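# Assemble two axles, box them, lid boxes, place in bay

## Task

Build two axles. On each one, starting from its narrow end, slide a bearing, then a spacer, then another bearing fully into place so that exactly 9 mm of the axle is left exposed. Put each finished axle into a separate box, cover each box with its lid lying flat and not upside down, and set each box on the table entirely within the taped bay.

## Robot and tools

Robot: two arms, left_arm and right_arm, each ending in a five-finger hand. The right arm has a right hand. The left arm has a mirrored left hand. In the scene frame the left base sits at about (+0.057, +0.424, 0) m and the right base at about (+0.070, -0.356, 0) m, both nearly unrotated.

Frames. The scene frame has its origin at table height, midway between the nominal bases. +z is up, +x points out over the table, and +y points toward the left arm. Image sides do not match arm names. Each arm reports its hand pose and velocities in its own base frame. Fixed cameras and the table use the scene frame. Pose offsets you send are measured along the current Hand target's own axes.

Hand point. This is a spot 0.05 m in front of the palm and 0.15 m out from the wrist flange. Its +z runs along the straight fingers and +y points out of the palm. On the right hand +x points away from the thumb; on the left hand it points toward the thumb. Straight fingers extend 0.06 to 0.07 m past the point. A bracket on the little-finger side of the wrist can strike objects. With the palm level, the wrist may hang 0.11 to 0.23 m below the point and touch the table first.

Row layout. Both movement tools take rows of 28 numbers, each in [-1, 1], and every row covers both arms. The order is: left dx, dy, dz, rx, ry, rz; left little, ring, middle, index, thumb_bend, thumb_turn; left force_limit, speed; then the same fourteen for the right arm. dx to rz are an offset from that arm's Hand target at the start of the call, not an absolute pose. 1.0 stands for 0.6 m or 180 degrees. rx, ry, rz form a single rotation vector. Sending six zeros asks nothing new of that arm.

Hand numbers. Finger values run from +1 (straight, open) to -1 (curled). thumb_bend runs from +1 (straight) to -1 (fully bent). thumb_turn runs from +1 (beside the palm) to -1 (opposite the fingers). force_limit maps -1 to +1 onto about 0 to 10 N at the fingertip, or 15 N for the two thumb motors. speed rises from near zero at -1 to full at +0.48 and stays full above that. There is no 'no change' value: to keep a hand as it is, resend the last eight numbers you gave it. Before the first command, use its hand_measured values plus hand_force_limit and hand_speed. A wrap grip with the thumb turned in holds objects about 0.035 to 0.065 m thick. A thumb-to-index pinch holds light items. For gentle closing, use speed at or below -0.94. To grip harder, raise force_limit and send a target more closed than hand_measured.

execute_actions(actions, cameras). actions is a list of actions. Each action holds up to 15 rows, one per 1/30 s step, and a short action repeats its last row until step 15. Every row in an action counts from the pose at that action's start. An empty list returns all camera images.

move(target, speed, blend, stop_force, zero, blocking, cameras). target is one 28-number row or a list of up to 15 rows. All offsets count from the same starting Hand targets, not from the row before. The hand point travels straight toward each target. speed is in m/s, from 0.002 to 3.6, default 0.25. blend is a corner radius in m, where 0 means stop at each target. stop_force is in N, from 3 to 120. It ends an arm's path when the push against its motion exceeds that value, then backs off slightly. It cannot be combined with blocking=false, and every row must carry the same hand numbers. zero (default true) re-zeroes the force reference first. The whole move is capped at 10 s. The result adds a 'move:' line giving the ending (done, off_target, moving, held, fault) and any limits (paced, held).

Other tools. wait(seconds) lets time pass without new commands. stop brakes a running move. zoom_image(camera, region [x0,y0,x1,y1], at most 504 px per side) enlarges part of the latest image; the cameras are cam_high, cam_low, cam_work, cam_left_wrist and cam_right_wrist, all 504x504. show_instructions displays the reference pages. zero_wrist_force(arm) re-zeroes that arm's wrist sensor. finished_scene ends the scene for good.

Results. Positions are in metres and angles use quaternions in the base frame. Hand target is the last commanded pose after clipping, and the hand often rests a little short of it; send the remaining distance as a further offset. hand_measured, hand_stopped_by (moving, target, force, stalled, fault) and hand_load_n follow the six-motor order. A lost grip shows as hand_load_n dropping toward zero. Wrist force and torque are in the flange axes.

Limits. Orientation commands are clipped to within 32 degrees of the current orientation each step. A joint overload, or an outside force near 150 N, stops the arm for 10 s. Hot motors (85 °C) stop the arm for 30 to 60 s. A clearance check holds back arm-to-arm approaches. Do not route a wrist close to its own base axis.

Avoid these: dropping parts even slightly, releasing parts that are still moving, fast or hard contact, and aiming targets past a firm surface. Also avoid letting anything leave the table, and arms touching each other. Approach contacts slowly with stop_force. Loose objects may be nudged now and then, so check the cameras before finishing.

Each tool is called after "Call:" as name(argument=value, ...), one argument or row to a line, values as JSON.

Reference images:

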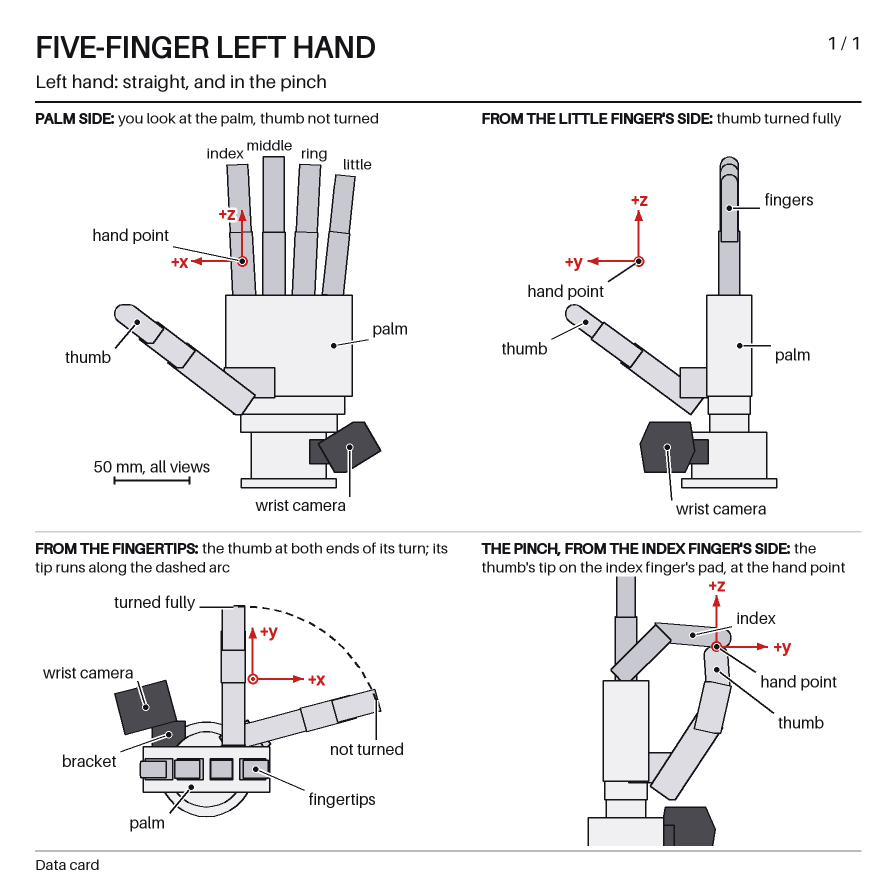

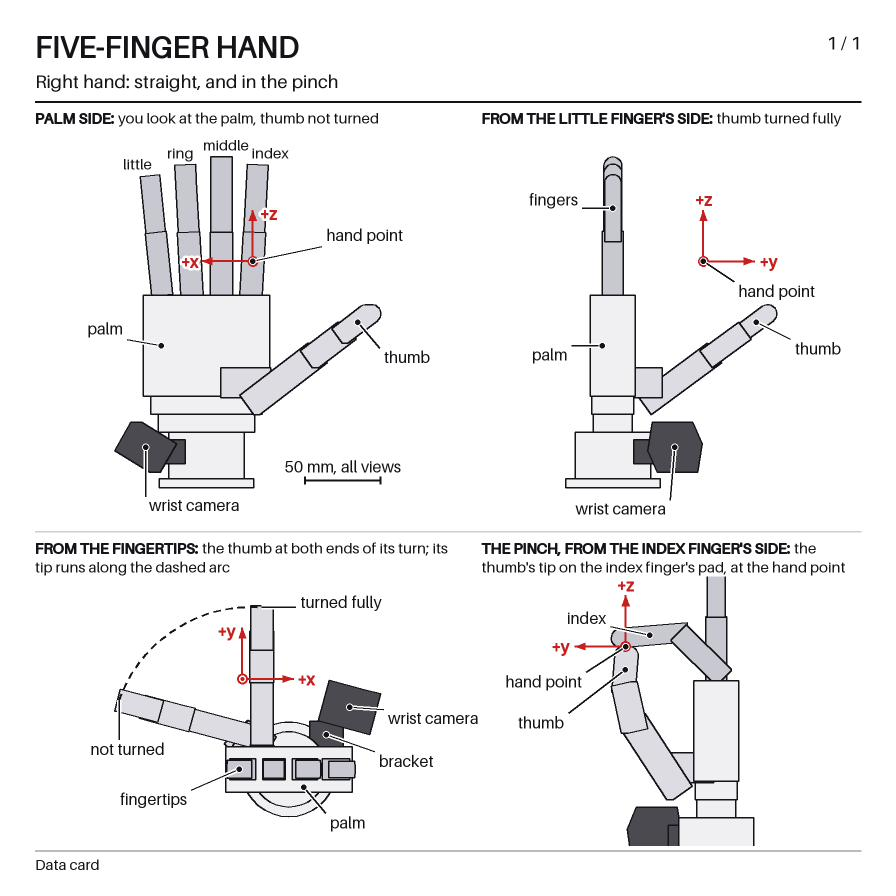

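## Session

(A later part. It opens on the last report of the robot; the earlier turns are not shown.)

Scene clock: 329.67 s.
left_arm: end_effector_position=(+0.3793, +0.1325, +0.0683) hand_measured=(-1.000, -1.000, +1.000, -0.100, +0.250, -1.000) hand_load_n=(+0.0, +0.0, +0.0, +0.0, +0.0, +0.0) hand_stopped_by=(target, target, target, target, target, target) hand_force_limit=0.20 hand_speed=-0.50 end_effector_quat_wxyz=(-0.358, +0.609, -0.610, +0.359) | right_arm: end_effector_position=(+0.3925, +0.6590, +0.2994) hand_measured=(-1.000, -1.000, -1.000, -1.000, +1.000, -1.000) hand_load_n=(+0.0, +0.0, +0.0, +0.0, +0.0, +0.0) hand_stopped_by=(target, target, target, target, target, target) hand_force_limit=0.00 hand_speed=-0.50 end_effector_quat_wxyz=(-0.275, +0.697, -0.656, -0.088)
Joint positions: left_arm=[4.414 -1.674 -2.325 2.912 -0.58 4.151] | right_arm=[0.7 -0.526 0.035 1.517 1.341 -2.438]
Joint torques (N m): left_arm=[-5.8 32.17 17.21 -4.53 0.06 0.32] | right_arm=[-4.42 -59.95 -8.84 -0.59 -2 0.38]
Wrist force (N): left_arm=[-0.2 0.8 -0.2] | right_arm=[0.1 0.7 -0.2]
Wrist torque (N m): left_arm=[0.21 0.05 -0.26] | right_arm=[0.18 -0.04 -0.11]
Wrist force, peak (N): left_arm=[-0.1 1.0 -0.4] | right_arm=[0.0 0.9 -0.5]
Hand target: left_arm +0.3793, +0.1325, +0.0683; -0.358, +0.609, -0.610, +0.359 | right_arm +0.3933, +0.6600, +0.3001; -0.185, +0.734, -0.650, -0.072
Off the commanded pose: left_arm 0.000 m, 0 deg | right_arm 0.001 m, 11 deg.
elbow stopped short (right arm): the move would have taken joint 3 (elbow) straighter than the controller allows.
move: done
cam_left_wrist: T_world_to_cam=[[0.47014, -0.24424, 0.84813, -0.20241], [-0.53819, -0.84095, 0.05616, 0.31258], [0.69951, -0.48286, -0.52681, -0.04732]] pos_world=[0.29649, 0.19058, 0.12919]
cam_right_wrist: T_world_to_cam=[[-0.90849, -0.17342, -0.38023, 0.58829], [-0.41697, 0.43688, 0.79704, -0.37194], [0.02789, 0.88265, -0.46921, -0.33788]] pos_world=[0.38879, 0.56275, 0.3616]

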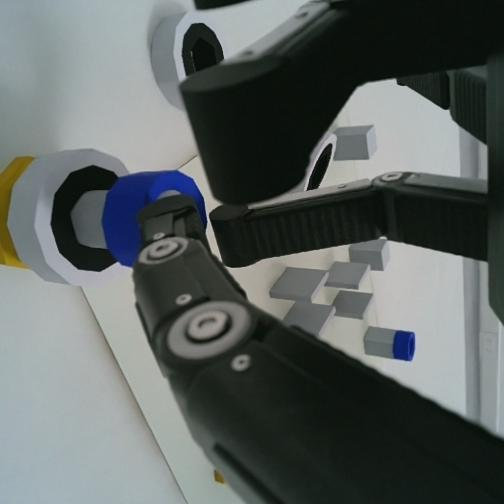

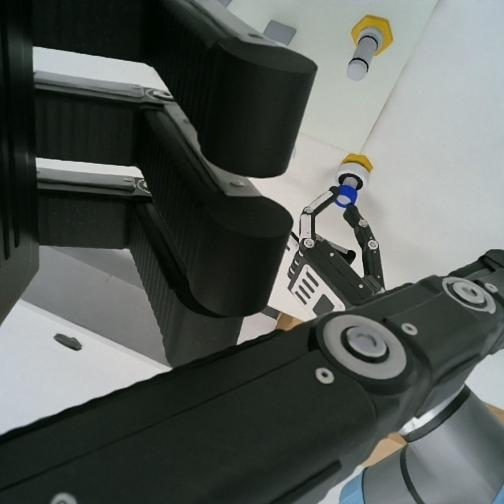

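Call:
move(
  target=[
    [0,-0.0105,-0.0058,0,0,0,-1,-1,1,-0.1,0.25,-1,0.2,-0.5, 0,0,0,0,0,0,-1,-1,-1,-1,1,-1,0,-0.5],
    [-0.0093,-0.0099,-0.0068,0,0,0,-1,-1,1,-0.1,0.25,-1,0.2,-0.5, 0,0,0,0,0,0,-1,-1,-1,-1,1,-1,0,-0.5],
  ],
  speed=0.04,
  cameras=["cam_left_wrist","cam_right_wrist"],
)

Call:
zoom_image(
  camera="cam_right_wrist",
  region=[300, 145, 380, 225],
)

Call:
zoom_image(
  camera="cam_left_wrist",
  region=[40, 100, 240, 300],
)

Scene clock: 331.20 s.
left_arm: end_effector_position=(+0.3786, +0.1381, +0.0755) hand_measured=(-1.000, -1.000, +1.000, -0.100, +0.250, -1.000) hand_load_n=(+0.0, +0.0, +0.0, +0.0, +0.0, +0.0) hand_stopped_by=(target, target, target, target, target, target) hand_force_limit=0.20 hand_speed=-0.50 end_effector_quat_wxyz=(-0.358, +0.609, -0.610, +0.359) end_effector_velocity=(+0.000, -0.001, +0.000) end_effector_angular_velocity=(+0.000, +0.001, +0.001) | right_arm: end_effector_position=(+0.3925, +0.6590, +0.2994) hand_measured=(-1.000, -1.000, -1.000, -1.000, +1.000, -1.000) hand_load_n=(+0.5, +0.5, +0.0, +0.0, +0.0, +0.0) hand_stopped_by=(target, target, target, target, target, target) hand_force_limit=0.00 hand_speed=-0.50 end_effector_quat_wxyz=(-0.275, +0.697, -0.656, -0.088)
Joint positions: left_arm=[4.425 -1.669 -2.308 2.876 -0.575 4.169] | right_arm=[0.7 -0.526 0.035 1.517 1.341 -2.438]
Joint velocities: left_arm=[-0.003 0.003 -0.002 0.003 -0.002 -0.006] | right_arm=[within noise]
Joint torques (N m): left_arm=[-8.97 32.83 4.76 0.7 0.06 -2.06] | right_arm=[-3.9 -58.53 -8.92 -0.51 -2.25 0.56]
Wrist force (N): left_arm=[-0.1 0.7 -0.2] | right_arm=[0.0 0.7 -0.4]
Wrist torque (N m): left_arm=[0.19 0.03 -0.11] | right_arm=[0.19 -0.02 -0.11]
Wrist force, peak (N): left_arm=[-0.2 1.2 -0.1] | right_arm=[-0.1 0.8 -0.5]
Hand target: left_arm +0.3786, +0.1380, +0.0755; -0.358, +0.609, -0.610, +0.359 | right_arm +0.3933, +0.6600, +0.3001; -0.185, +0.734, -0.650, -0.072
Off the commanded pose: left_arm 0.000 m, 0 deg | right_arm 0.001 m, 11 deg.
elbow stopped short (right arm): the move would have taken joint 3 (elbow) straighter than the controller allows.
move: done
cam_left_wrist: T_world_to_cam=[[0.47009, -0.24396, 0.84823, -0.20685], [-0.53822, -0.84091, 0.05643, 0.31656], [0.69952, -0.48306, -0.52661, -0.04027]] pos_world=[0.29579, 0.19628, 0.13639]
cam_right_wrist: T_world_to_cam=[[-0.90849, -0.17342, -0.38023, 0.58829], [-0.41697, 0.43688, 0.79704, -0.37194], [0.02789, 0.88265, -0.46921, -0.33788]] pos_world=[0.38879, 0.56275, 0.3616]

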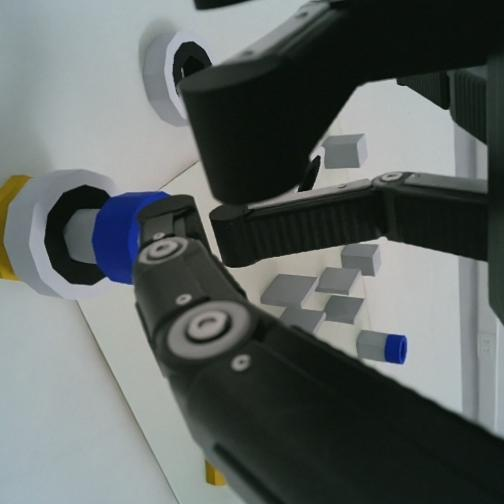

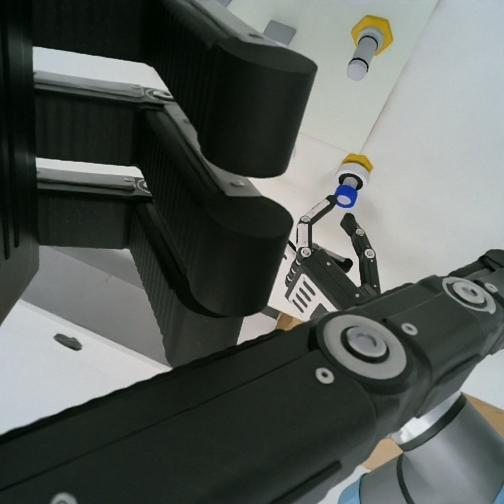

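Scaled by 6.300 from the camera's image (finer frame: 720x720).

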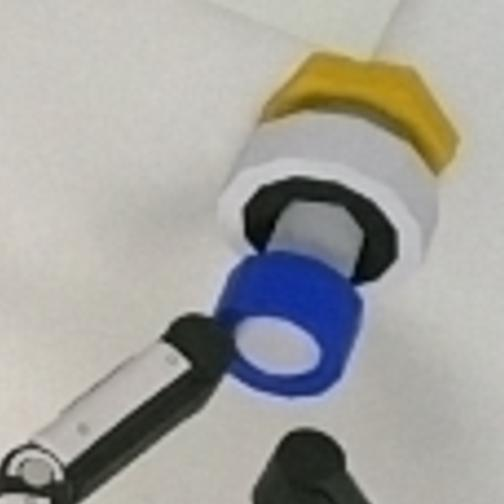

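Scaled by 2.520 from the camera's image (finer frame: 720x720).

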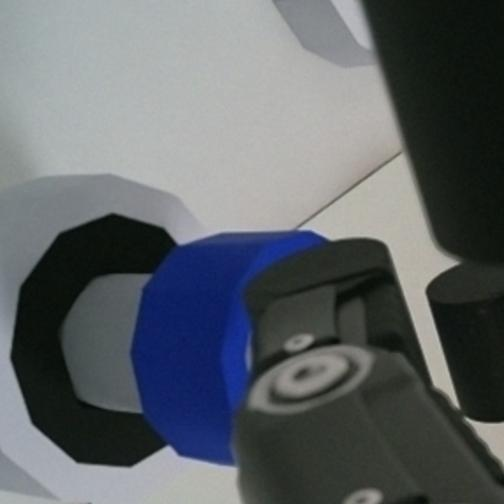

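Call:
move(
  target=[0.0015,0.0146,0.0081,0,0,0,-1,-1,1,-0.1,0.25,-1,0.2,-0.5, 0,0,0,0,0,0,-1,-1,-1,-1,1,-1,0,-0.5],
  speed=0.01,
  stop_force=10,
  cameras=["cam_left_wrist","cam_right_wrist"],
)

Call:
zoom_image(
  camera="cam_right_wrist",
  region=[300, 145, 380, 225],
)

Call:
zoom_image(
  camera="cam_left_wrist",
  region=[40, 100, 240, 300],
)

Scene clock: 333.57 s.
left_arm: end_effector_position=(+0.3786, +0.1371, +0.0655) hand_measured=(-1.000, -1.000, +1.000, -0.100, +0.250, -1.000) hand_load_n=(-0.5, +0.5, +0.0, +0.0, +0.0, +0.0) hand_stopped_by=(target, target, target, target, target, target) hand_force_limit=0.20 hand_speed=-0.50 end_effector_quat_wxyz=(-0.358, +0.609, -0.610, +0.359) | right_arm: end_effector_position=(+0.3925, +0.6590, +0.2994) hand_measured=(-1.000, -1.000, -1.000, -1.000, +1.000, -1.000) hand_load_n=(+0.0, +0.0, +0.0, +0.0, +0.0, -0.5) hand_stopped_by=(target, target, target, target, target, target) hand_force_limit=0.00 hand_speed=-0.50 end_effector_quat_wxyz=(-0.275, +0.697, -0.656, -0.088)
Joint positions: left_arm=[4.424 -1.691 -2.32 2.912 -0.576 4.166] | right_arm=[0.7 -0.526 0.035 1.517 1.341 -2.438]
Joint torques (N m): left_arm=[-6.18 33.03 17.53 -4.53 0.25 -1.12] | right_arm=[-4.74 -58.64 -8.56 -0.49 -2.36 0.25]
Wrist force (N): left_arm=[-0.1 0.9 -0.1] | right_arm=[0.2 0.4 -0.3]
Wrist torque (N m): left_arm=[0.22 0.03 -0.06] | right_arm=[0.15 -0.05 -0.11]
Wrist force, peak (N): left_arm=[0.0 -3.4 -1.5] | right_arm=[-0.1 0.9 -0.2]
Hand target: left_arm +0.3786, +0.1371, +0.0655; -0.358, +0.609, -0.610, +0.359 | right_arm +0.3933, +0.6600, +0.3001; -0.185, +0.734, -0.650, -0.072
Off the commanded pose: left_arm 0.000 m, 0 deg | right_arm 0.001 m, 11 deg.
elbow stopped short (right arm): the move would have taken joint 3 (elbow) straighter than the controller allows.
move: done
cam_left_wrist: T_world_to_cam=[[0.47014, -0.24424, 0.84813, -0.19856], [-0.53819, -0.84095, 0.05616, 0.31631], [0.69951, -0.48286, -0.52681, -0.04603]] pos_world=[0.29579, 0.19528, 0.12639]
cam_right_wrist: T_world_to_cam=[[-0.90849, -0.17342, -0.38023, 0.58829], [-0.41697, 0.43688, 0.79704, -0.37194], [0.02789, 0.88265, -0.46921, -0.33788]] pos_world=[0.38879, 0.56275, 0.3616]

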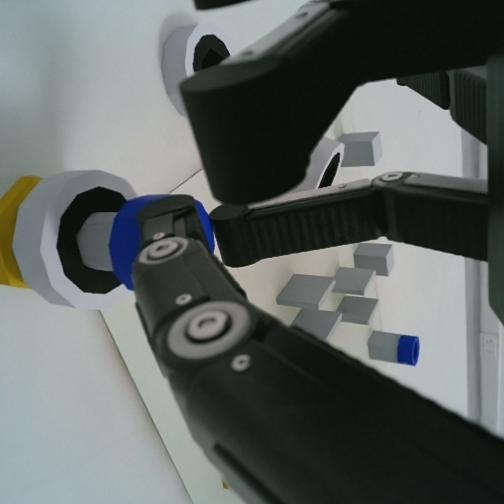

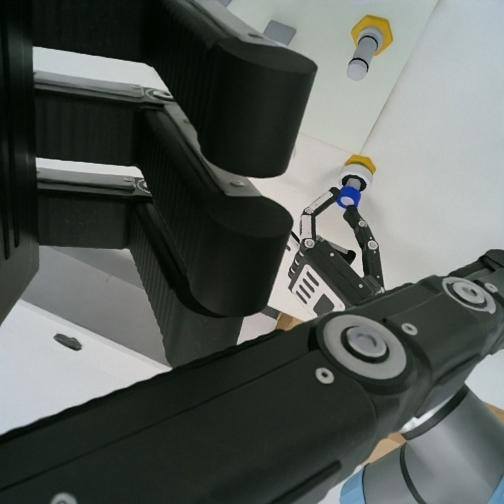

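Scaled by 6.300 from the camera's image (finer frame: 720x720).

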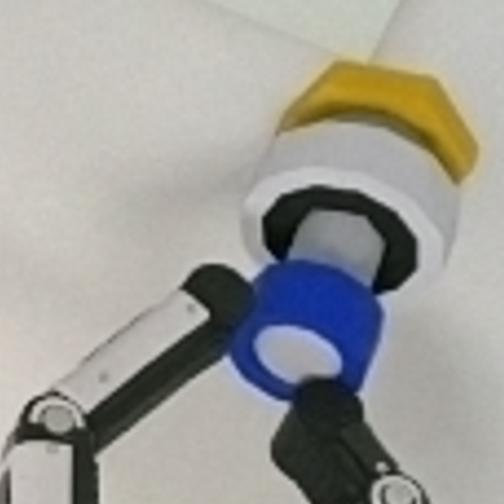

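Scaled by 2.520 from the camera's image (finer frame: 720x720).

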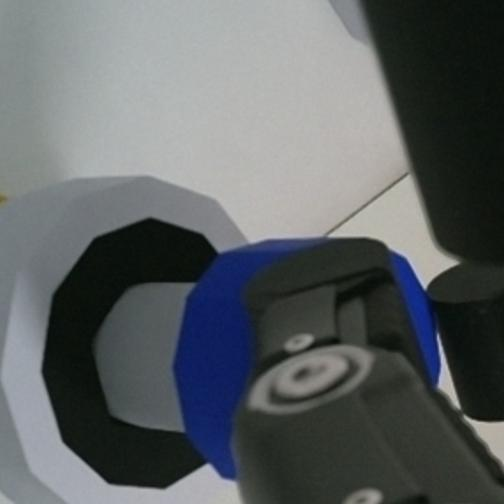

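Call:
move(
  target=[
    [0,-0.0423,-0.0234,0,0,0,-1,-1,1,-0.1,0.25,-1,0.2,-0.5, 0,0,0,0,0,0,-1,-1,-1,-1,1,-1,0,-0.5],
    [0,-0.0423,-0.0234,0.0317,0,0,-1,-1,-0.105,-0.1,0.225,-1,0.2,-0.5, 0,0,0,0,0,0,-1,-1,-1,-1,1,-1,0,-0.5],
  ],
  speed=0.06,
  cameras=["cam_left_wrist","cam_right_wrist"],
)

Call:
zoom_image(
  camera="cam_right_wrist",
  region=[300, 145, 380, 225],
)

Call:
zoom_image(
  camera="cam_left_wrist",
  region=[20, 100, 220, 300],
)

Scene clock: 341.40 s.
left_arm: end_effector_position=(+0.3786, +0.1371, +0.0945) hand_measured=(-1.000, -1.000, -0.104, -0.100, +0.226, -1.000) hand_load_n=(+0.0, +0.0, +0.0, +0.0, +0.5, +0.0) hand_stopped_by=(target, target, target, target, target, target) hand_force_limit=0.20 hand_speed=-0.50 end_effector_quat_wxyz=(-0.388, +0.590, -0.591, +0.389) | right_arm: end_effector_position=(+0.3925, +0.6590, +0.2994) hand_measured=(-1.000, -1.000, -1.000, -1.000, +1.000, -1.000) hand_load_n=(+0.0, +0.0, +0.0, +0.0, +0.0, +0.0) hand_stopped_by=(target, target, target, target, target, target) hand_force_limit=0.00 hand_speed=-0.50 end_effector_quat_wxyz=(-0.275, +0.697, -0.656, -0.088)
Joint positions: left_arm=[4.5 -1.644 -2.345 2.87 -0.456 4.217] | right_arm=[0.7 -0.526 0.035 1.517 1.341 -2.438]
Joint torques (N m): left_arm=[-8.36 31.27 18.55 -4.55 2.57 -2] | right_arm=[-3.59 -59.11 -9.37 -0.48 -2.26 0.47]
Wrist force (N): left_arm=[-0.1 0.8 -0.3] | right_arm=[-0.1 0.5 0.3]
Wrist torque (N m): left_arm=[0.22 0.03 -0.19] | right_arm=[0.14 -0.04 -0.12]
Wrist force, peak (N): left_arm=[-0.1 1.4 -0.1] | right_arm=[-0.1 0.4 -1.0]
Hand target: left_arm +0.3786, +0.1371, +0.0945; -0.388, +0.590, -0.591, +0.389 | right_arm +0.3933, +0.6600, +0.3001; -0.185, +0.734, -0.650, -0.072
Off the commanded pose: left_arm 0.000 m, 0 deg | right_arm 0.001 m, 11 deg.
elbow stopped short (right arm): the move would have taken joint 3 (elbow) straighter than the controller allows.
move: done
cam_left_wrist: T_world_to_cam=[[0.38349, -0.24408, 0.89071, -0.19442], [-0.54113, -0.84094, 0.00254, 0.32088], [0.74841, -0.48296, -0.45457, -0.05612]] pos_world=[0.29019, 0.19528, 0.14685]
cam_right_wrist: T_world_to_cam=[[-0.90849, -0.17342, -0.38023, 0.58829], [-0.41697, 0.43688, 0.79704, -0.37194], [0.02789, 0.88265, -0.46921, -0.33788]] pos_world=[0.38879, 0.56275, 0.3616]

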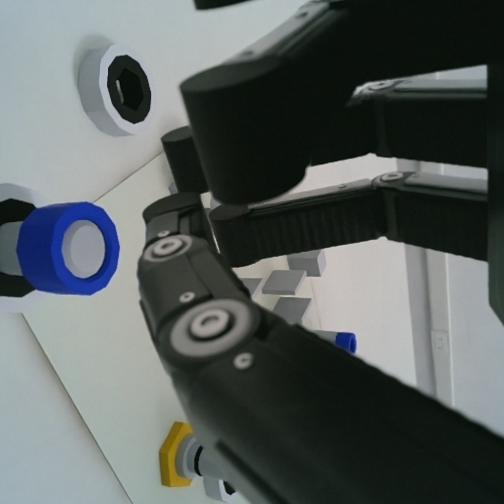

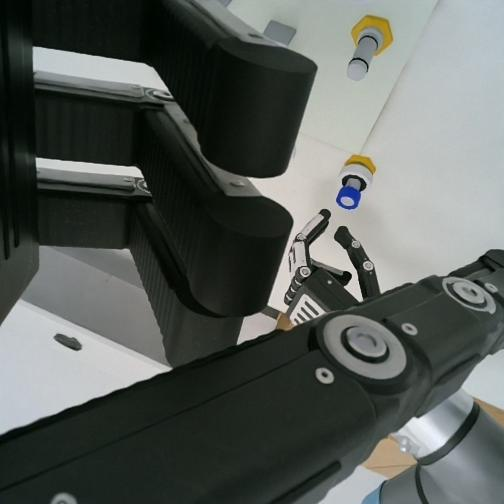

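Scaled by 6.300 from the camera's image (finer frame: 720x720).

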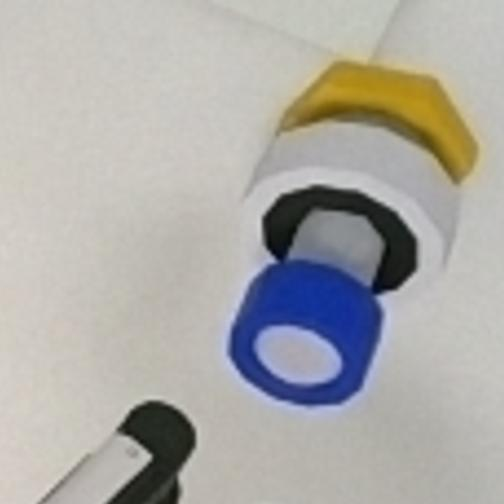

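Scaled by 2.520 from the camera's image (finer frame: 720x720).

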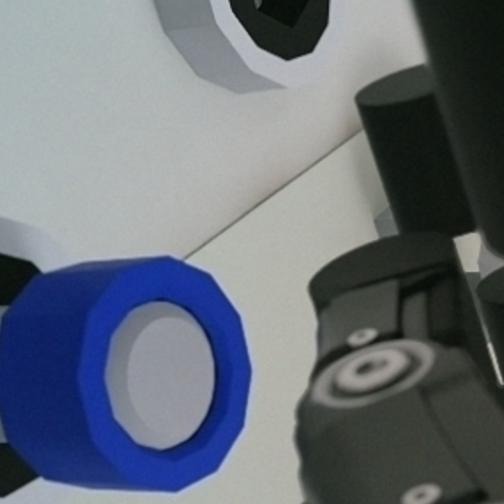

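Call:
move(
  target=[0.0045,0.03308,0.0012,0,0,0,-1,-1,-0.12,-0.1,0.225,-1,0.2,-0.5, 0,0,0,0,0,0,-1,-1,-1,-1,1,-1,0,-0.5],
  speed=0.05,
  cameras=["cam_left_wrist","cam_right_wrist"],
)

Call:
zoom_image(
  camera="cam_right_wrist",
  region=[300, 145, 380, 225],
)

Call:
zoom_image(
  camera="cam_left_wrist",
  region=[40, 100, 240, 300],
)

Scene clock: 342.73 s.
left_arm: end_effector_position=(+0.3714, +0.1345, +0.0759) hand_measured=(-1.000, -1.000, -0.120, -0.100, +0.226, -1.000) hand_load_n=(+0.0, +0.5, +0.0, +0.0, +0.0, +0.0) hand_stopped_by=(target, target, target, target, target, target) hand_force_limit=0.20 hand_speed=-0.50 end_effector_quat_wxyz=(-0.388, +0.590, -0.591, +0.389) | right_arm: end_effector_position=(+0.3925, +0.6590, +0.2994) hand_measured=(-1.000, -1.000, -1.000, -1.000, +1.000, -1.000) hand_load_n=(+0.0, +0.0, +0.0, +0.0, +0.0, +0.0) hand_stopped_by=(target, target, target, target, target, target) hand_force_limit=0.00 hand_speed=-0.50 end_effector_quat_wxyz=(-0.275, +0.697, -0.656, -0.088)
Joint positions: left_arm=[4.533 -1.695 -2.384 2.897 -0.442 4.287] | right_arm=[0.7 -0.526 0.035 1.517 1.341 -2.438]
Joint torques (N m): left_arm=[-8.71 31.71 16.84 -5.04 0.24 -2.07] | right_arm=[-5.61 -59.29 -10.07 -0.37 -2.31 0.32]
Wrist force (N): left_arm=[0.0 0.7 -0.3] | right_arm=[0.2 0.5 -0.1]
Wrist torque (N m): left_arm=[0.22 0.00 -0.04] | right_arm=[0.16 -0.07 -0.11]
Wrist force, peak (N): left_arm=[0.0 1.3 -0.5] | right_arm=[0.4 0.8 -0.2]
Hand target: left_arm +0.3714, +0.1345, +0.0759; -0.388, +0.590, -0.591, +0.389 | right_arm +0.3933, +0.6600, +0.3001; -0.185, +0.734, -0.650, -0.072
Off the commanded pose: left_arm 0.000 m, 0 deg | right_arm 0.001 m, 11 deg.
elbow stopped short (right arm): the move would have taken joint 3 (elbow) straighter than the controller allows.
move: done
cam_left_wrist: T_world_to_cam=[[0.38335, -0.24389, 0.89082, -0.17574], [-0.54112, -0.84094, 0.00263, 0.31483], [0.74849, -0.48305, -0.45435, -0.06047]] pos_world=[0.28299, 0.19268, 0.12824]
cam_right_wrist: T_world_to_cam=[[-0.90849, -0.17342, -0.38023, 0.58829], [-0.41697, 0.43688, 0.79704, -0.37194], [0.02789, 0.88265, -0.46921, -0.33788]] pos_world=[0.38879, 0.56275, 0.3616]

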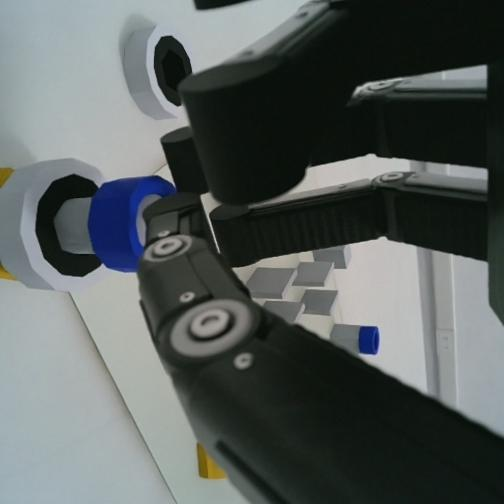

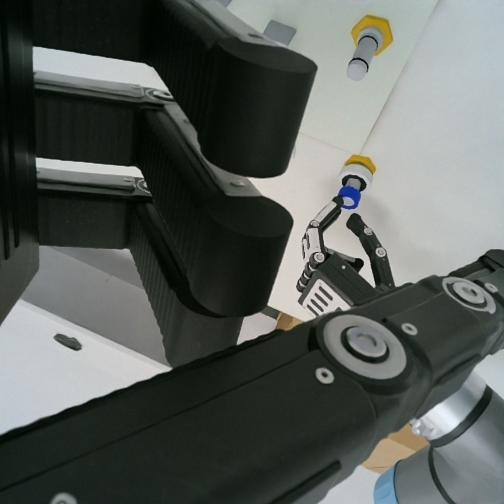

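Scaled by 6.300 from the camera's image (finer frame: 720x720).

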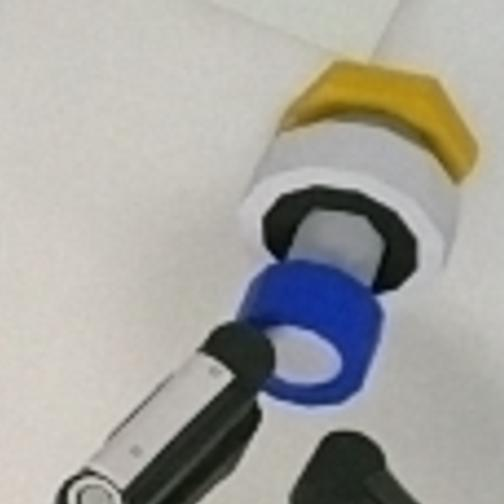

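Scaled by 2.520 from the camera's image (finer frame: 720x720).

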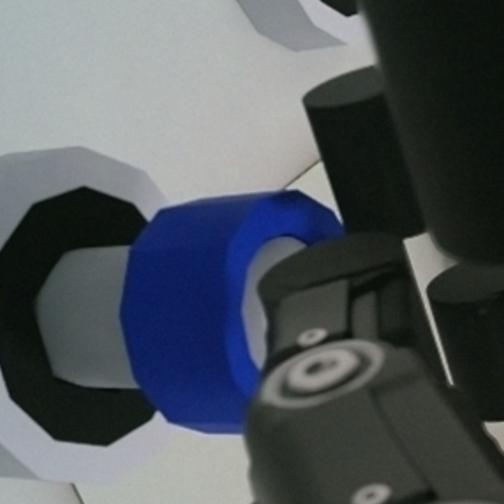

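Call:
move(
  target=[
    [0,0,0,0,0,0,-1,-1,-0.12,-0.1,0.2,-1,0.2,-0.5, 0,0,0,0,0,0,-1,-1,-1,-1,1,-1,0,-0.5],
  ],
  speed=0.03,
)

Call:
move(
  target=[0,0.01783,0.00877,0,0,0,-1,-1,-0.12,-0.1,0.2,-1,0.2,-0.5, 0,0,0,0,0,0,-1,-1,-1,-1,1,-1,0,-0.5],
  speed=0.008,
  stop_force=8,
  cameras=["cam_left_wrist","cam_right_wrist"],
)

Call:
zoom_image(
  camera="cam_right_wrist",
  region=[300, 145, 380, 225],
)

Call:
zoom_image(
  camera="cam_left_wrist",
  region=[40, 100, 240, 300],
)

Scene clock: 343.67 s.
left_arm: end_effector_position=(+0.3714, +0.1345, +0.0759) hand_measured=(-1.000, -1.000, -0.120, -0.100, +0.200, -1.000) hand_load_n=(+0.0, +0.0, +0.0, +0.0, +0.0, +0.0) hand_stopped_by=(target, target, target, target, target, target) hand_force_limit=0.20 hand_speed=-0.50 end_effector_quat_wxyz=(-0.388, +0.590, -0.591, +0.389) | right_arm: end_effector_position=(+0.3925, +0.6590, +0.2994) hand_measured=(-1.000, -1.000, -1.000, -1.000, +1.000, -1.000) hand_load_n=(+0.0, +0.0, +0.0, +0.0, +0.0, +0.0) hand_stopped_by=(target, target, target, target, target, target) hand_force_limit=0.00 hand_speed=-0.50 end_effector_quat_wxyz=(-0.275, +0.697, -0.656, -0.088)
Joint positions: left_arm=[4.533 -1.695 -2.384 2.897 -0.442 4.287] | right_arm=[0.7 -0.526 0.035 1.517 1.341 -2.438]
Joint torques (N m): left_arm=[-8.36 31.97 16.96 -4.21 -0.11 -1.29] | right_arm=[-4.31 -59.43 -8.37 -0.34 -2.19 0.45]
Wrist force (N): left_arm=[-0.2 0.7 -0.3] | right_arm=[0.4 0.7 0.0]
Wrist torque (N m): left_arm=[0.22 0.03 -0.05] | right_arm=[0.19 -0.09 -0.09]
Wrist force, peak (N): left_arm=[0.0 1.1 -0.2] | right_arm=[0.0 0.9 -0.3]
Hand target: left_arm +0.3714, +0.1345, +0.0759; -0.388, +0.590, -0.591, +0.389 | right_arm +0.3933, +0.6600, +0.3001; -0.185, +0.734, -0.650, -0.072
Off the commanded pose: left_arm 0.000 m, 0 deg | right_arm 0.001 m, 11 deg.
elbow stopped short (right arm): the move would have taken joint 3 (elbow) straighter than the controller allows.
move: done

Scene clock: 345.43 s.
left_arm: end_effector_position=(+0.3717, +0.1344, +0.0705) hand_measured=(-1.000, -1.000, -0.120, -0.100, +0.200, -1.000) hand_load_n=(+0.0, +0.0, -2.5, +0.0, +0.5, +0.0) hand_stopped_by=(target, target, target, target, target, target) hand_force_limit=0.20 hand_speed=-0.50 end_effector_quat_wxyz=(-0.388, +0.590, -0.591, +0.389) | right_arm: end_effector_position=(+0.3925, +0.6590, +0.2994) hand_measured=(-1.000, -1.000, -1.000, -1.000, +1.000, -1.000) hand_load_n=(+0.0, +0.0, +0.5, +0.0, +0.0, +0.0) hand_stopped_by=(target, target, target, target, target, target) hand_force_limit=0.00 hand_speed=-0.50 end_effector_quat_wxyz=(-0.275, +0.697, -0.656, -0.088)
Joint positions: left_arm=[4.532 -1.71 -2.388 2.919 -0.443 4.284] | right_arm=[0.7 -0.526 0.035 1.517 1.341 -2.438]
Joint torques (N m): left_arm=[5.94 30.56 15.57 -4.3 0.1 1.96] | right_arm=[-4.27 -58.59 -8.39 -0.25 -2.37 0.34]
Wrist force (N): left_arm=[0.1 -5.9 -3.0] | right_arm=[0.3 0.2 -0.2]
Wrist torque (N m): left_arm=[0.04 -0.09 0.09] | right_arm=[0.12 -0.07 -0.10]
Wrist force, peak (N): left_arm=[-0.3 -10.9 -4.0] | right_arm=[-0.1 0.9 -0.4]
Hand target: left_arm +0.3717, +0.1345, +0.0705; -0.388, +0.590, -0.591, +0.389 (not the last commanded pose) | right_arm +0.3933, +0.6600, +0.3001; -0.185, +0.734, -0.650, -0.072
Off the commanded pose: left_arm 0.006 m, 0 deg | right_arm 0.001 m, 11 deg.
elbow stopped short (right arm): the move would have taken joint 3 (elbow) straighter than the controller allows.
move: contact (left_arm)
cam_left_wrist: T_world_to_cam=[[0.38338, -0.24406, 0.89076, -0.17101], [-0.54121, -0.84089, 0.00254, 0.31503], [0.74841, -0.48306, -0.45447, -0.06311]] pos_world=[0.28329, 0.19268, 0.12284]
cam_right_wrist: T_world_to_cam=[[-0.90849, -0.17342, -0.38023, 0.58829], [-0.41697, 0.43688, 0.79704, -0.37194], [0.02789, 0.88265, -0.46921, -0.33788]] pos_world=[0.38879, 0.56275, 0.3616]

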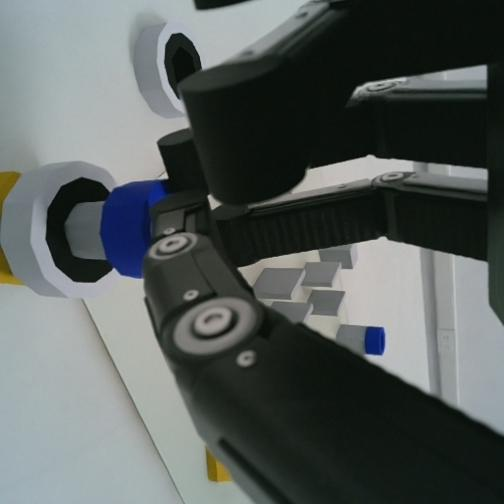

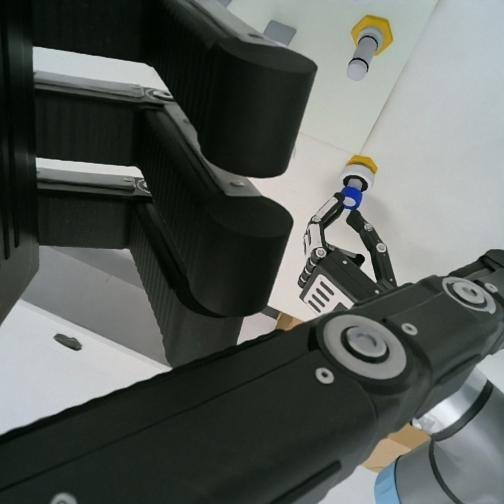

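Scaled by 6.300 from the camera's image (finer frame: 720x720).

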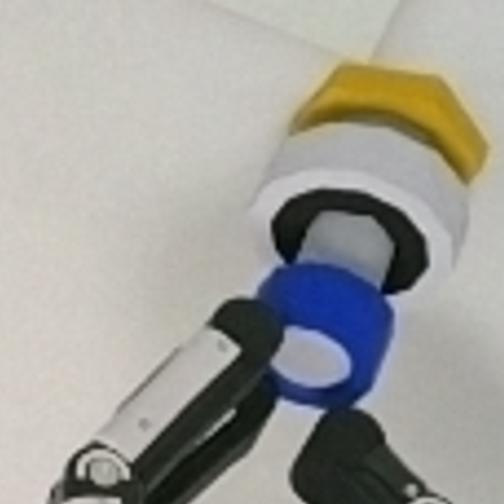

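Scaled by 2.520 from the camera's image (finer frame: 720x720).

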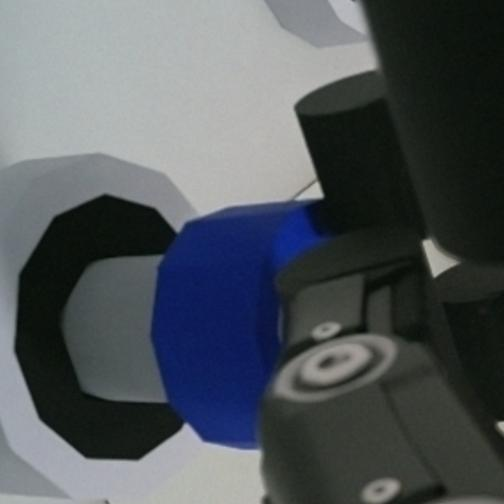

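Call:
move(
  target=[
    [0,-0.0115,-0.0049,0,0,0,-1,-1,-0.12,-0.1,0.2,-1,0.2,-0.5, 0,0,0,0,0,0,-1,-1,-1,-1,1,-1,0,-0.5],
    [0.0008,-0.0108,-0.0066,0,-0.0077,0.0179,-1,-1,-0.12,-0.1,0.22,-1,0.2,-0.5, 0,0,0,0,0,0,-1,-1,-1,-1,1,-1,0,-0.5],
  ],
  speed=0.04,
  cameras=["cam_left_wrist","cam_right_wrist"],
)

Call:
zoom_image(
  camera="cam_right_wrist",
  region=[300, 145, 380, 225],
)

Call:
zoom_image(
  camera="cam_left_wrist",
  region=[40, 100, 240, 300],
)

Scene clock: 347.97 s.
left_arm: end_effector_position=(+0.3706, +0.1340, +0.0780) hand_measured=(-1.000, -1.000, -0.120, -0.100, +0.220, -1.000) hand_load_n=(+0.0, +0.0, +0.0, +0.0, +0.0, +0.0) hand_stopped_by=(target, target, target, target, target, target) hand_force_limit=0.20 hand_speed=-0.50 end_effector_quat_wxyz=(-0.406, +0.578, -0.603, +0.371) | right_arm: end_effector_position=(+0.3925, +0.6590, +0.2994) hand_measured=(-1.000, -1.000, -1.000, -1.000, +1.000, -1.000) hand_load_n=(+0.0, +0.0, +0.0, +0.0, +0.0, +0.0) hand_stopped_by=(target, target, target, target, target, target) hand_force_limit=0.00 hand_speed=-0.50 end_effector_quat_wxyz=(-0.275, +0.697, -0.656, -0.088)
Joint positions: left_arm=[4.528 -1.645 -2.404 2.928 -0.454 4.286] | right_arm=[0.7 -0.526 0.035 1.517 1.341 -2.438]
Joint torques (N m): left_arm=[-1.39 1.97 17.64 -4.6 2.96 -1.7] | right_arm=[-5.04 -59.7 -9.15 -0.49 -2.17 0.32]
Wrist force (N): left_arm=[0.1 0.8 -0.3] | right_arm=[0.1 0.6 0.1]
Wrist torque (N m): left_arm=[0.22 -0.02 -0.26] | right_arm=[0.16 -0.04 -0.11]
Wrist force, peak (N): left_arm=[-0.2 -6.7 -3.3] | right_arm=[-0.1 0.9 -0.5]
Hand target: left_arm +0.3706, +0.1340, +0.0780; -0.406, +0.578, -0.603, +0.371 | right_arm +0.3933, +0.6600, +0.3001; -0.185, +0.734, -0.650, -0.072
Off the commanded pose: left_arm 0.000 m, 0 deg | right_arm 0.001 m, 11 deg.
elbow stopped short (right arm): the move would have taken joint 3 (elbow) straighter than the controller allows.
move: done
cam_left_wrist: T_world_to_cam=[[0.38336, -0.29813, 0.87416, -0.16879], [-0.54121, -0.83946, -0.04895, 0.31784], [0.74842, -0.45434, -0.48317, -0.06075]] pos_world=[0.28219, 0.18889, 0.13376]
cam_right_wrist: T_world_to_cam=[[-0.90849, -0.17342, -0.38023, 0.58829], [-0.41697, 0.43688, 0.79704, -0.37194], [0.02789, 0.88265, -0.46921, -0.33788]] pos_world=[0.38879, 0.56275, 0.3616]

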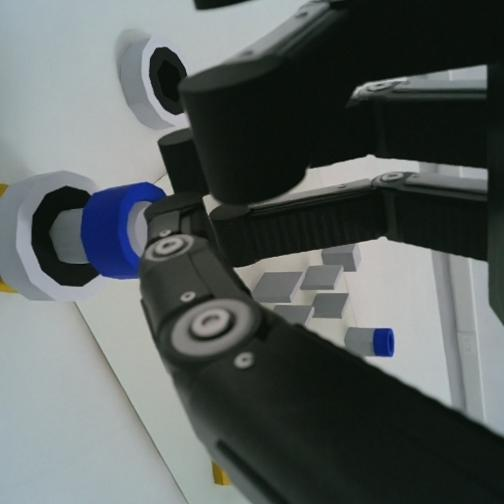

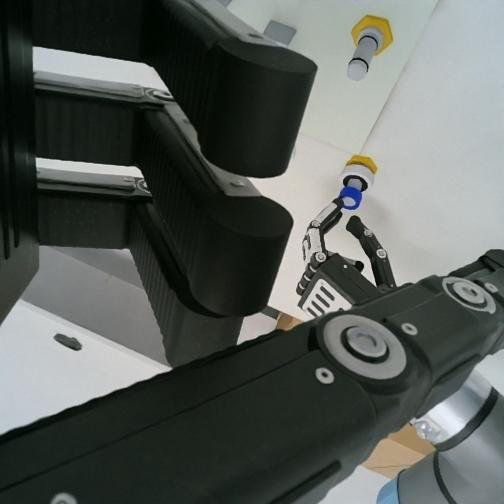

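Scaled by 6.300 from the camera's image (finer frame: 720x720).

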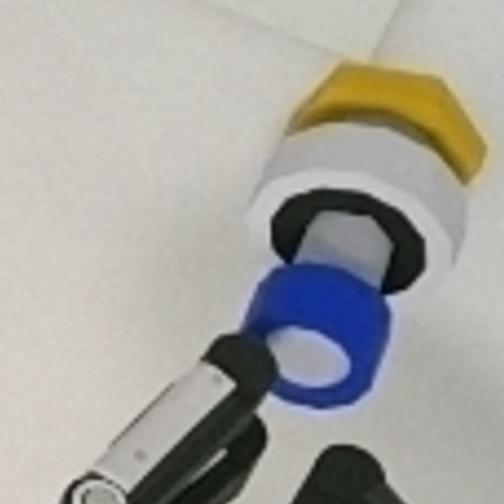

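Scaled by 2.520 from the camera's image (finer frame: 720x720).

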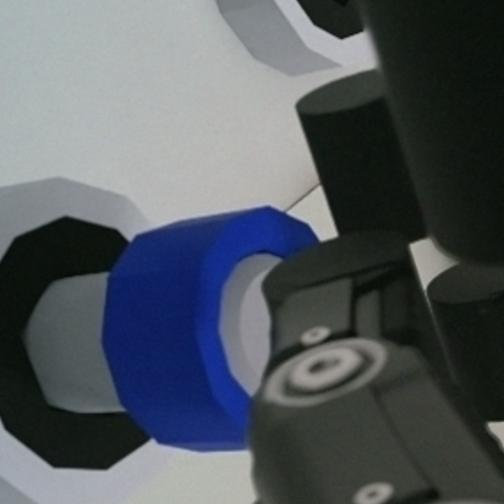

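Call:
move(
  target=[-0.0002,0.02103,0.01032,0,0,0,-1,-1,-0.12,-0.1,0.22,-1,0.2,-0.5, 0,0,0,0,0,0,-1,-1,-1,-1,1,-1,0,-0.5],
  speed=0.008,
  stop_force=10,
  cameras=["cam_left_wrist","cam_right_wrist"],
)

Call:
zoom_image(
  camera="cam_right_wrist",
  region=[300, 145, 380, 225],
)

Call:
zoom_image(
  camera="cam_left_wrist",
  region=[40, 100, 240, 300],
)

Scene clock: 350.33 s.
left_arm: end_effector_position=(+0.3711, +0.1346, +0.0693) hand_measured=(-1.000, -1.000, -0.120, -0.100, +0.220, -1.000) hand_load_n=(+0.0, +0.0, -2.0, +0.0, +0.0, +0.0) hand_stopped_by=(target, target, target, target, target, target) hand_force_limit=0.20 hand_speed=-0.50 end_effector_quat_wxyz=(-0.406, +0.578, -0.603, +0.371) | right_arm: end_effector_position=(+0.3925, +0.6590, +0.2994) hand_measured=(-1.000, -1.000, -1.000, -1.000, +1.000, -1.000) hand_load_n=(+0.0, +0.0, +0.0, +0.0, +0.0, +0.0) hand_stopped_by=(target, target, target, target, target, target) hand_force_limit=0.00 hand_speed=-0.50 end_effector_quat_wxyz=(-0.275, +0.697, -0.656, -0.088)
Joint positions: left_arm=[4.526 -1.67 -2.41 2.963 -0.455 4.283] | right_arm=[0.7 -0.526 0.035 1.517 1.341 -2.438]
Joint torques (N m): left_arm=[4.33 28.68 15.18 -4.25 -1.75 1.99] | right_arm=[-5.21 -59.02 -8.71 -0.35 -2.24 0.61]
Wrist force (N): left_arm=[-0.8 -8.3 -3.0] | right_arm=[0.0 0.4 0.1]
Wrist torque (N m): left_arm=[-0.02 -0.03 0.10] | right_arm=[0.13 -0.04 -0.12]
Wrist force, peak (N): left_arm=[-1.7 -13.7 -3.8] | right_arm=[0.3 0.7 -0.5]
Hand target: left_arm +0.3711, +0.1346, +0.0693; -0.406, +0.578, -0.603, +0.371 (not the last commanded pose) | right_arm +0.3933, +0.6600, +0.3001; -0.185, +0.734, -0.650, -0.072
Off the commanded pose: left_arm 0.005 m, 0 deg | right_arm 0.001 m, 11 deg.
elbow stopped short (right arm): the move would have taken joint 3 (elbow) straighter than the controller allows.
move: contact (left_arm)
cam_left_wrist: T_world_to_cam=[[0.38327, -0.29812, 0.8742, -0.16123], [-0.54122, -0.83945, -0.04898, 0.31814], [0.74845, -0.45436, -0.48309, -0.06494]] pos_world=[0.28259, 0.18949, 0.12516]
cam_right_wrist: T_world_to_cam=[[-0.90849, -0.17342, -0.38023, 0.58829], [-0.41697, 0.43688, 0.79704, -0.37194], [0.02789, 0.88265, -0.46921, -0.33788]] pos_world=[0.38879, 0.56275, 0.3616]

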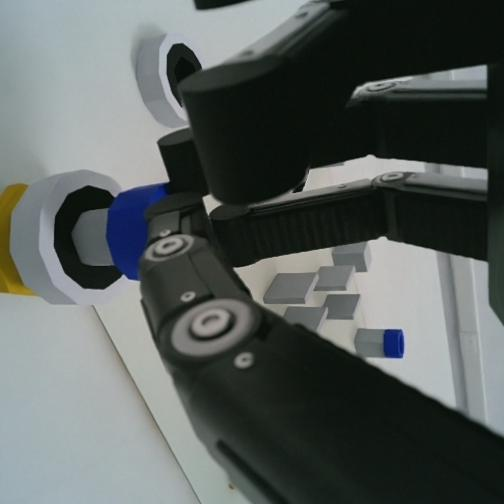

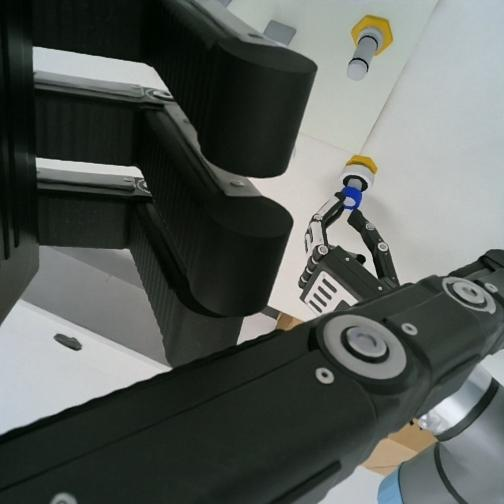

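Scaled by 6.300 from the camera's image (finer frame: 720x720).

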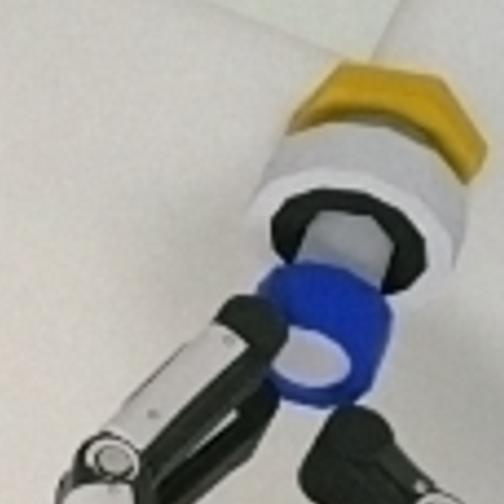

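Scaled by 2.520 from the camera's image (finer frame: 720x720).

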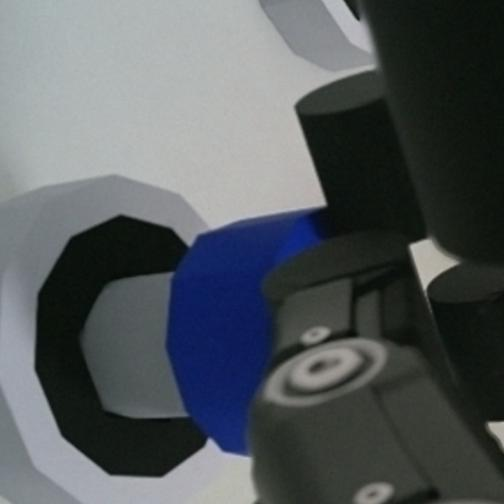

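Call:
move(
  target=[0,0.0092,0.0040,0,0,0,-1,-1,-0.12,-0.1,0.22,-1,0.2,-0.5, 0,0,0,0,0,0,-1,-1,-1,-1,1,-1,0,-0.5],
  speed=0.005,
  stop_force=12,
  cameras=["cam_left_wrist","cam_right_wrist"],
)

Call:
zoom_image(
  camera="cam_right_wrist",
  region=[300, 145, 380, 225],
)

Call:
zoom_image(
  camera="cam_left_wrist",
  region=[40, 100, 240, 300],
)

Scene clock: 351.77 s.
left_arm: end_effector_position=(+0.3711, +0.1347, +0.0683) hand_measured=(-1.000, -1.000, -0.120, -0.100, +0.220, -1.000) hand_load_n=(+0.0, +0.0, -3.5, +0.0, +0.0, +0.0) hand_stopped_by=(target, target, target, target, target, target) hand_force_limit=0.20 hand_speed=-0.50 end_effector_quat_wxyz=(-0.406, +0.578, -0.603, +0.371) | right_arm: end_effector_position=(+0.3925, +0.6590, +0.2994) hand_measured=(-1.000, -1.000, -1.000, -1.000, +1.000, -1.000) hand_load_n=(+0.0, +0.0, +0.0, +0.0, -0.5, +0.0) hand_stopped_by=(target, target, target, target, target, target) hand_force_limit=0.00 hand_speed=-0.50 end_effector_quat_wxyz=(-0.275, +0.697, -0.656, -0.088)
Joint positions: left_arm=[4.526 -1.673 -2.411 2.967 -0.455 4.283] | right_arm=[0.7 -0.526 0.035 1.517 1.341 -2.438]
Joint torques (N m): left_arm=[2.17 27.23 14.06 -3.79 -1.39 0.78] | right_arm=[-4.93 -59.28 -9.18 -0.5 -2.4 0.2]
Wrist force (N): left_arm=[-1.1 -14.8 -5.0] | right_arm=[0.0 0.5 -0.2]
Wrist torque (N m): left_arm=[-0.11 -0.05 0.22] | right_arm=[0.17 -0.03 -0.11]
Wrist force, peak (N): left_arm=[-1.2 -21.3 -6.3] | right_arm=[0.1 0.9 -0.1]
Hand target: left_arm +0.3711, +0.1347, +0.0683; -0.406, +0.578, -0.603, +0.371 (not the last commanded pose) | right_arm +0.3933, +0.6600, +0.3001; -0.185, +0.734, -0.650, -0.072
Off the commanded pose: left_arm 0.005 m, 0 deg | right_arm 0.001 m, 11 deg.
elbow stopped short (right arm): the move would have taken joint 3 (elbow) straighter than the controller allows.
move: contact (left_arm)
cam_left_wrist: T_world_to_cam=[[0.38324, -0.29836, 0.87413, -0.16018], [-0.54125, -0.83942, -0.04922, 0.3182], [0.74845, -0.45426, -0.48319, -0.06544]] pos_world=[0.28259, 0.18959, 0.12406]
cam_right_wrist: T_world_to_cam=[[-0.90849, -0.17342, -0.38023, 0.58829], [-0.41697, 0.43688, 0.79704, -0.37194], [0.02789, 0.88265, -0.46921, -0.33788]] pos_world=[0.38879, 0.56275, 0.3616]

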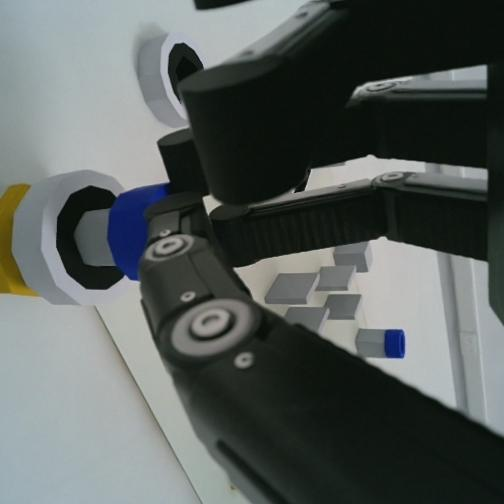

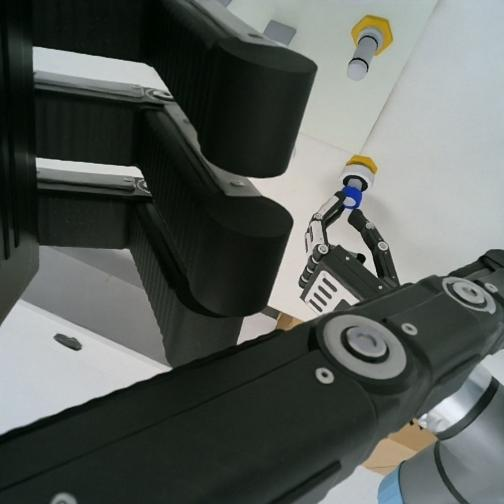

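Scaled by 6.300 from the camera's image (finer frame: 720x720).

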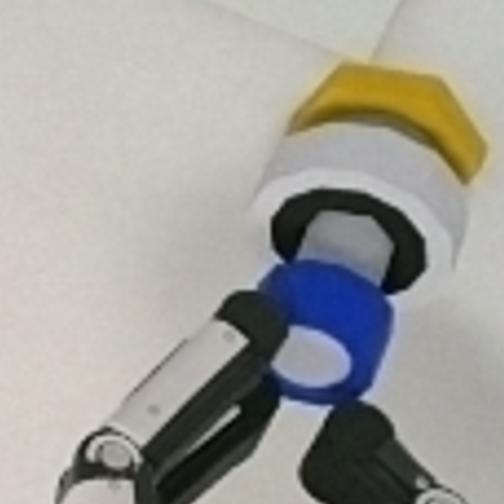

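Scaled by 2.520 from the camera's image (finer frame: 720x720).

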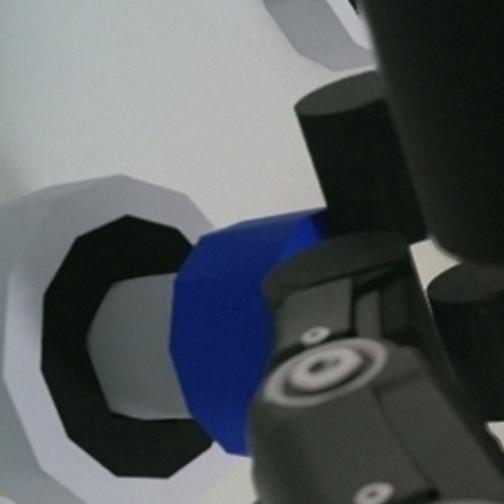

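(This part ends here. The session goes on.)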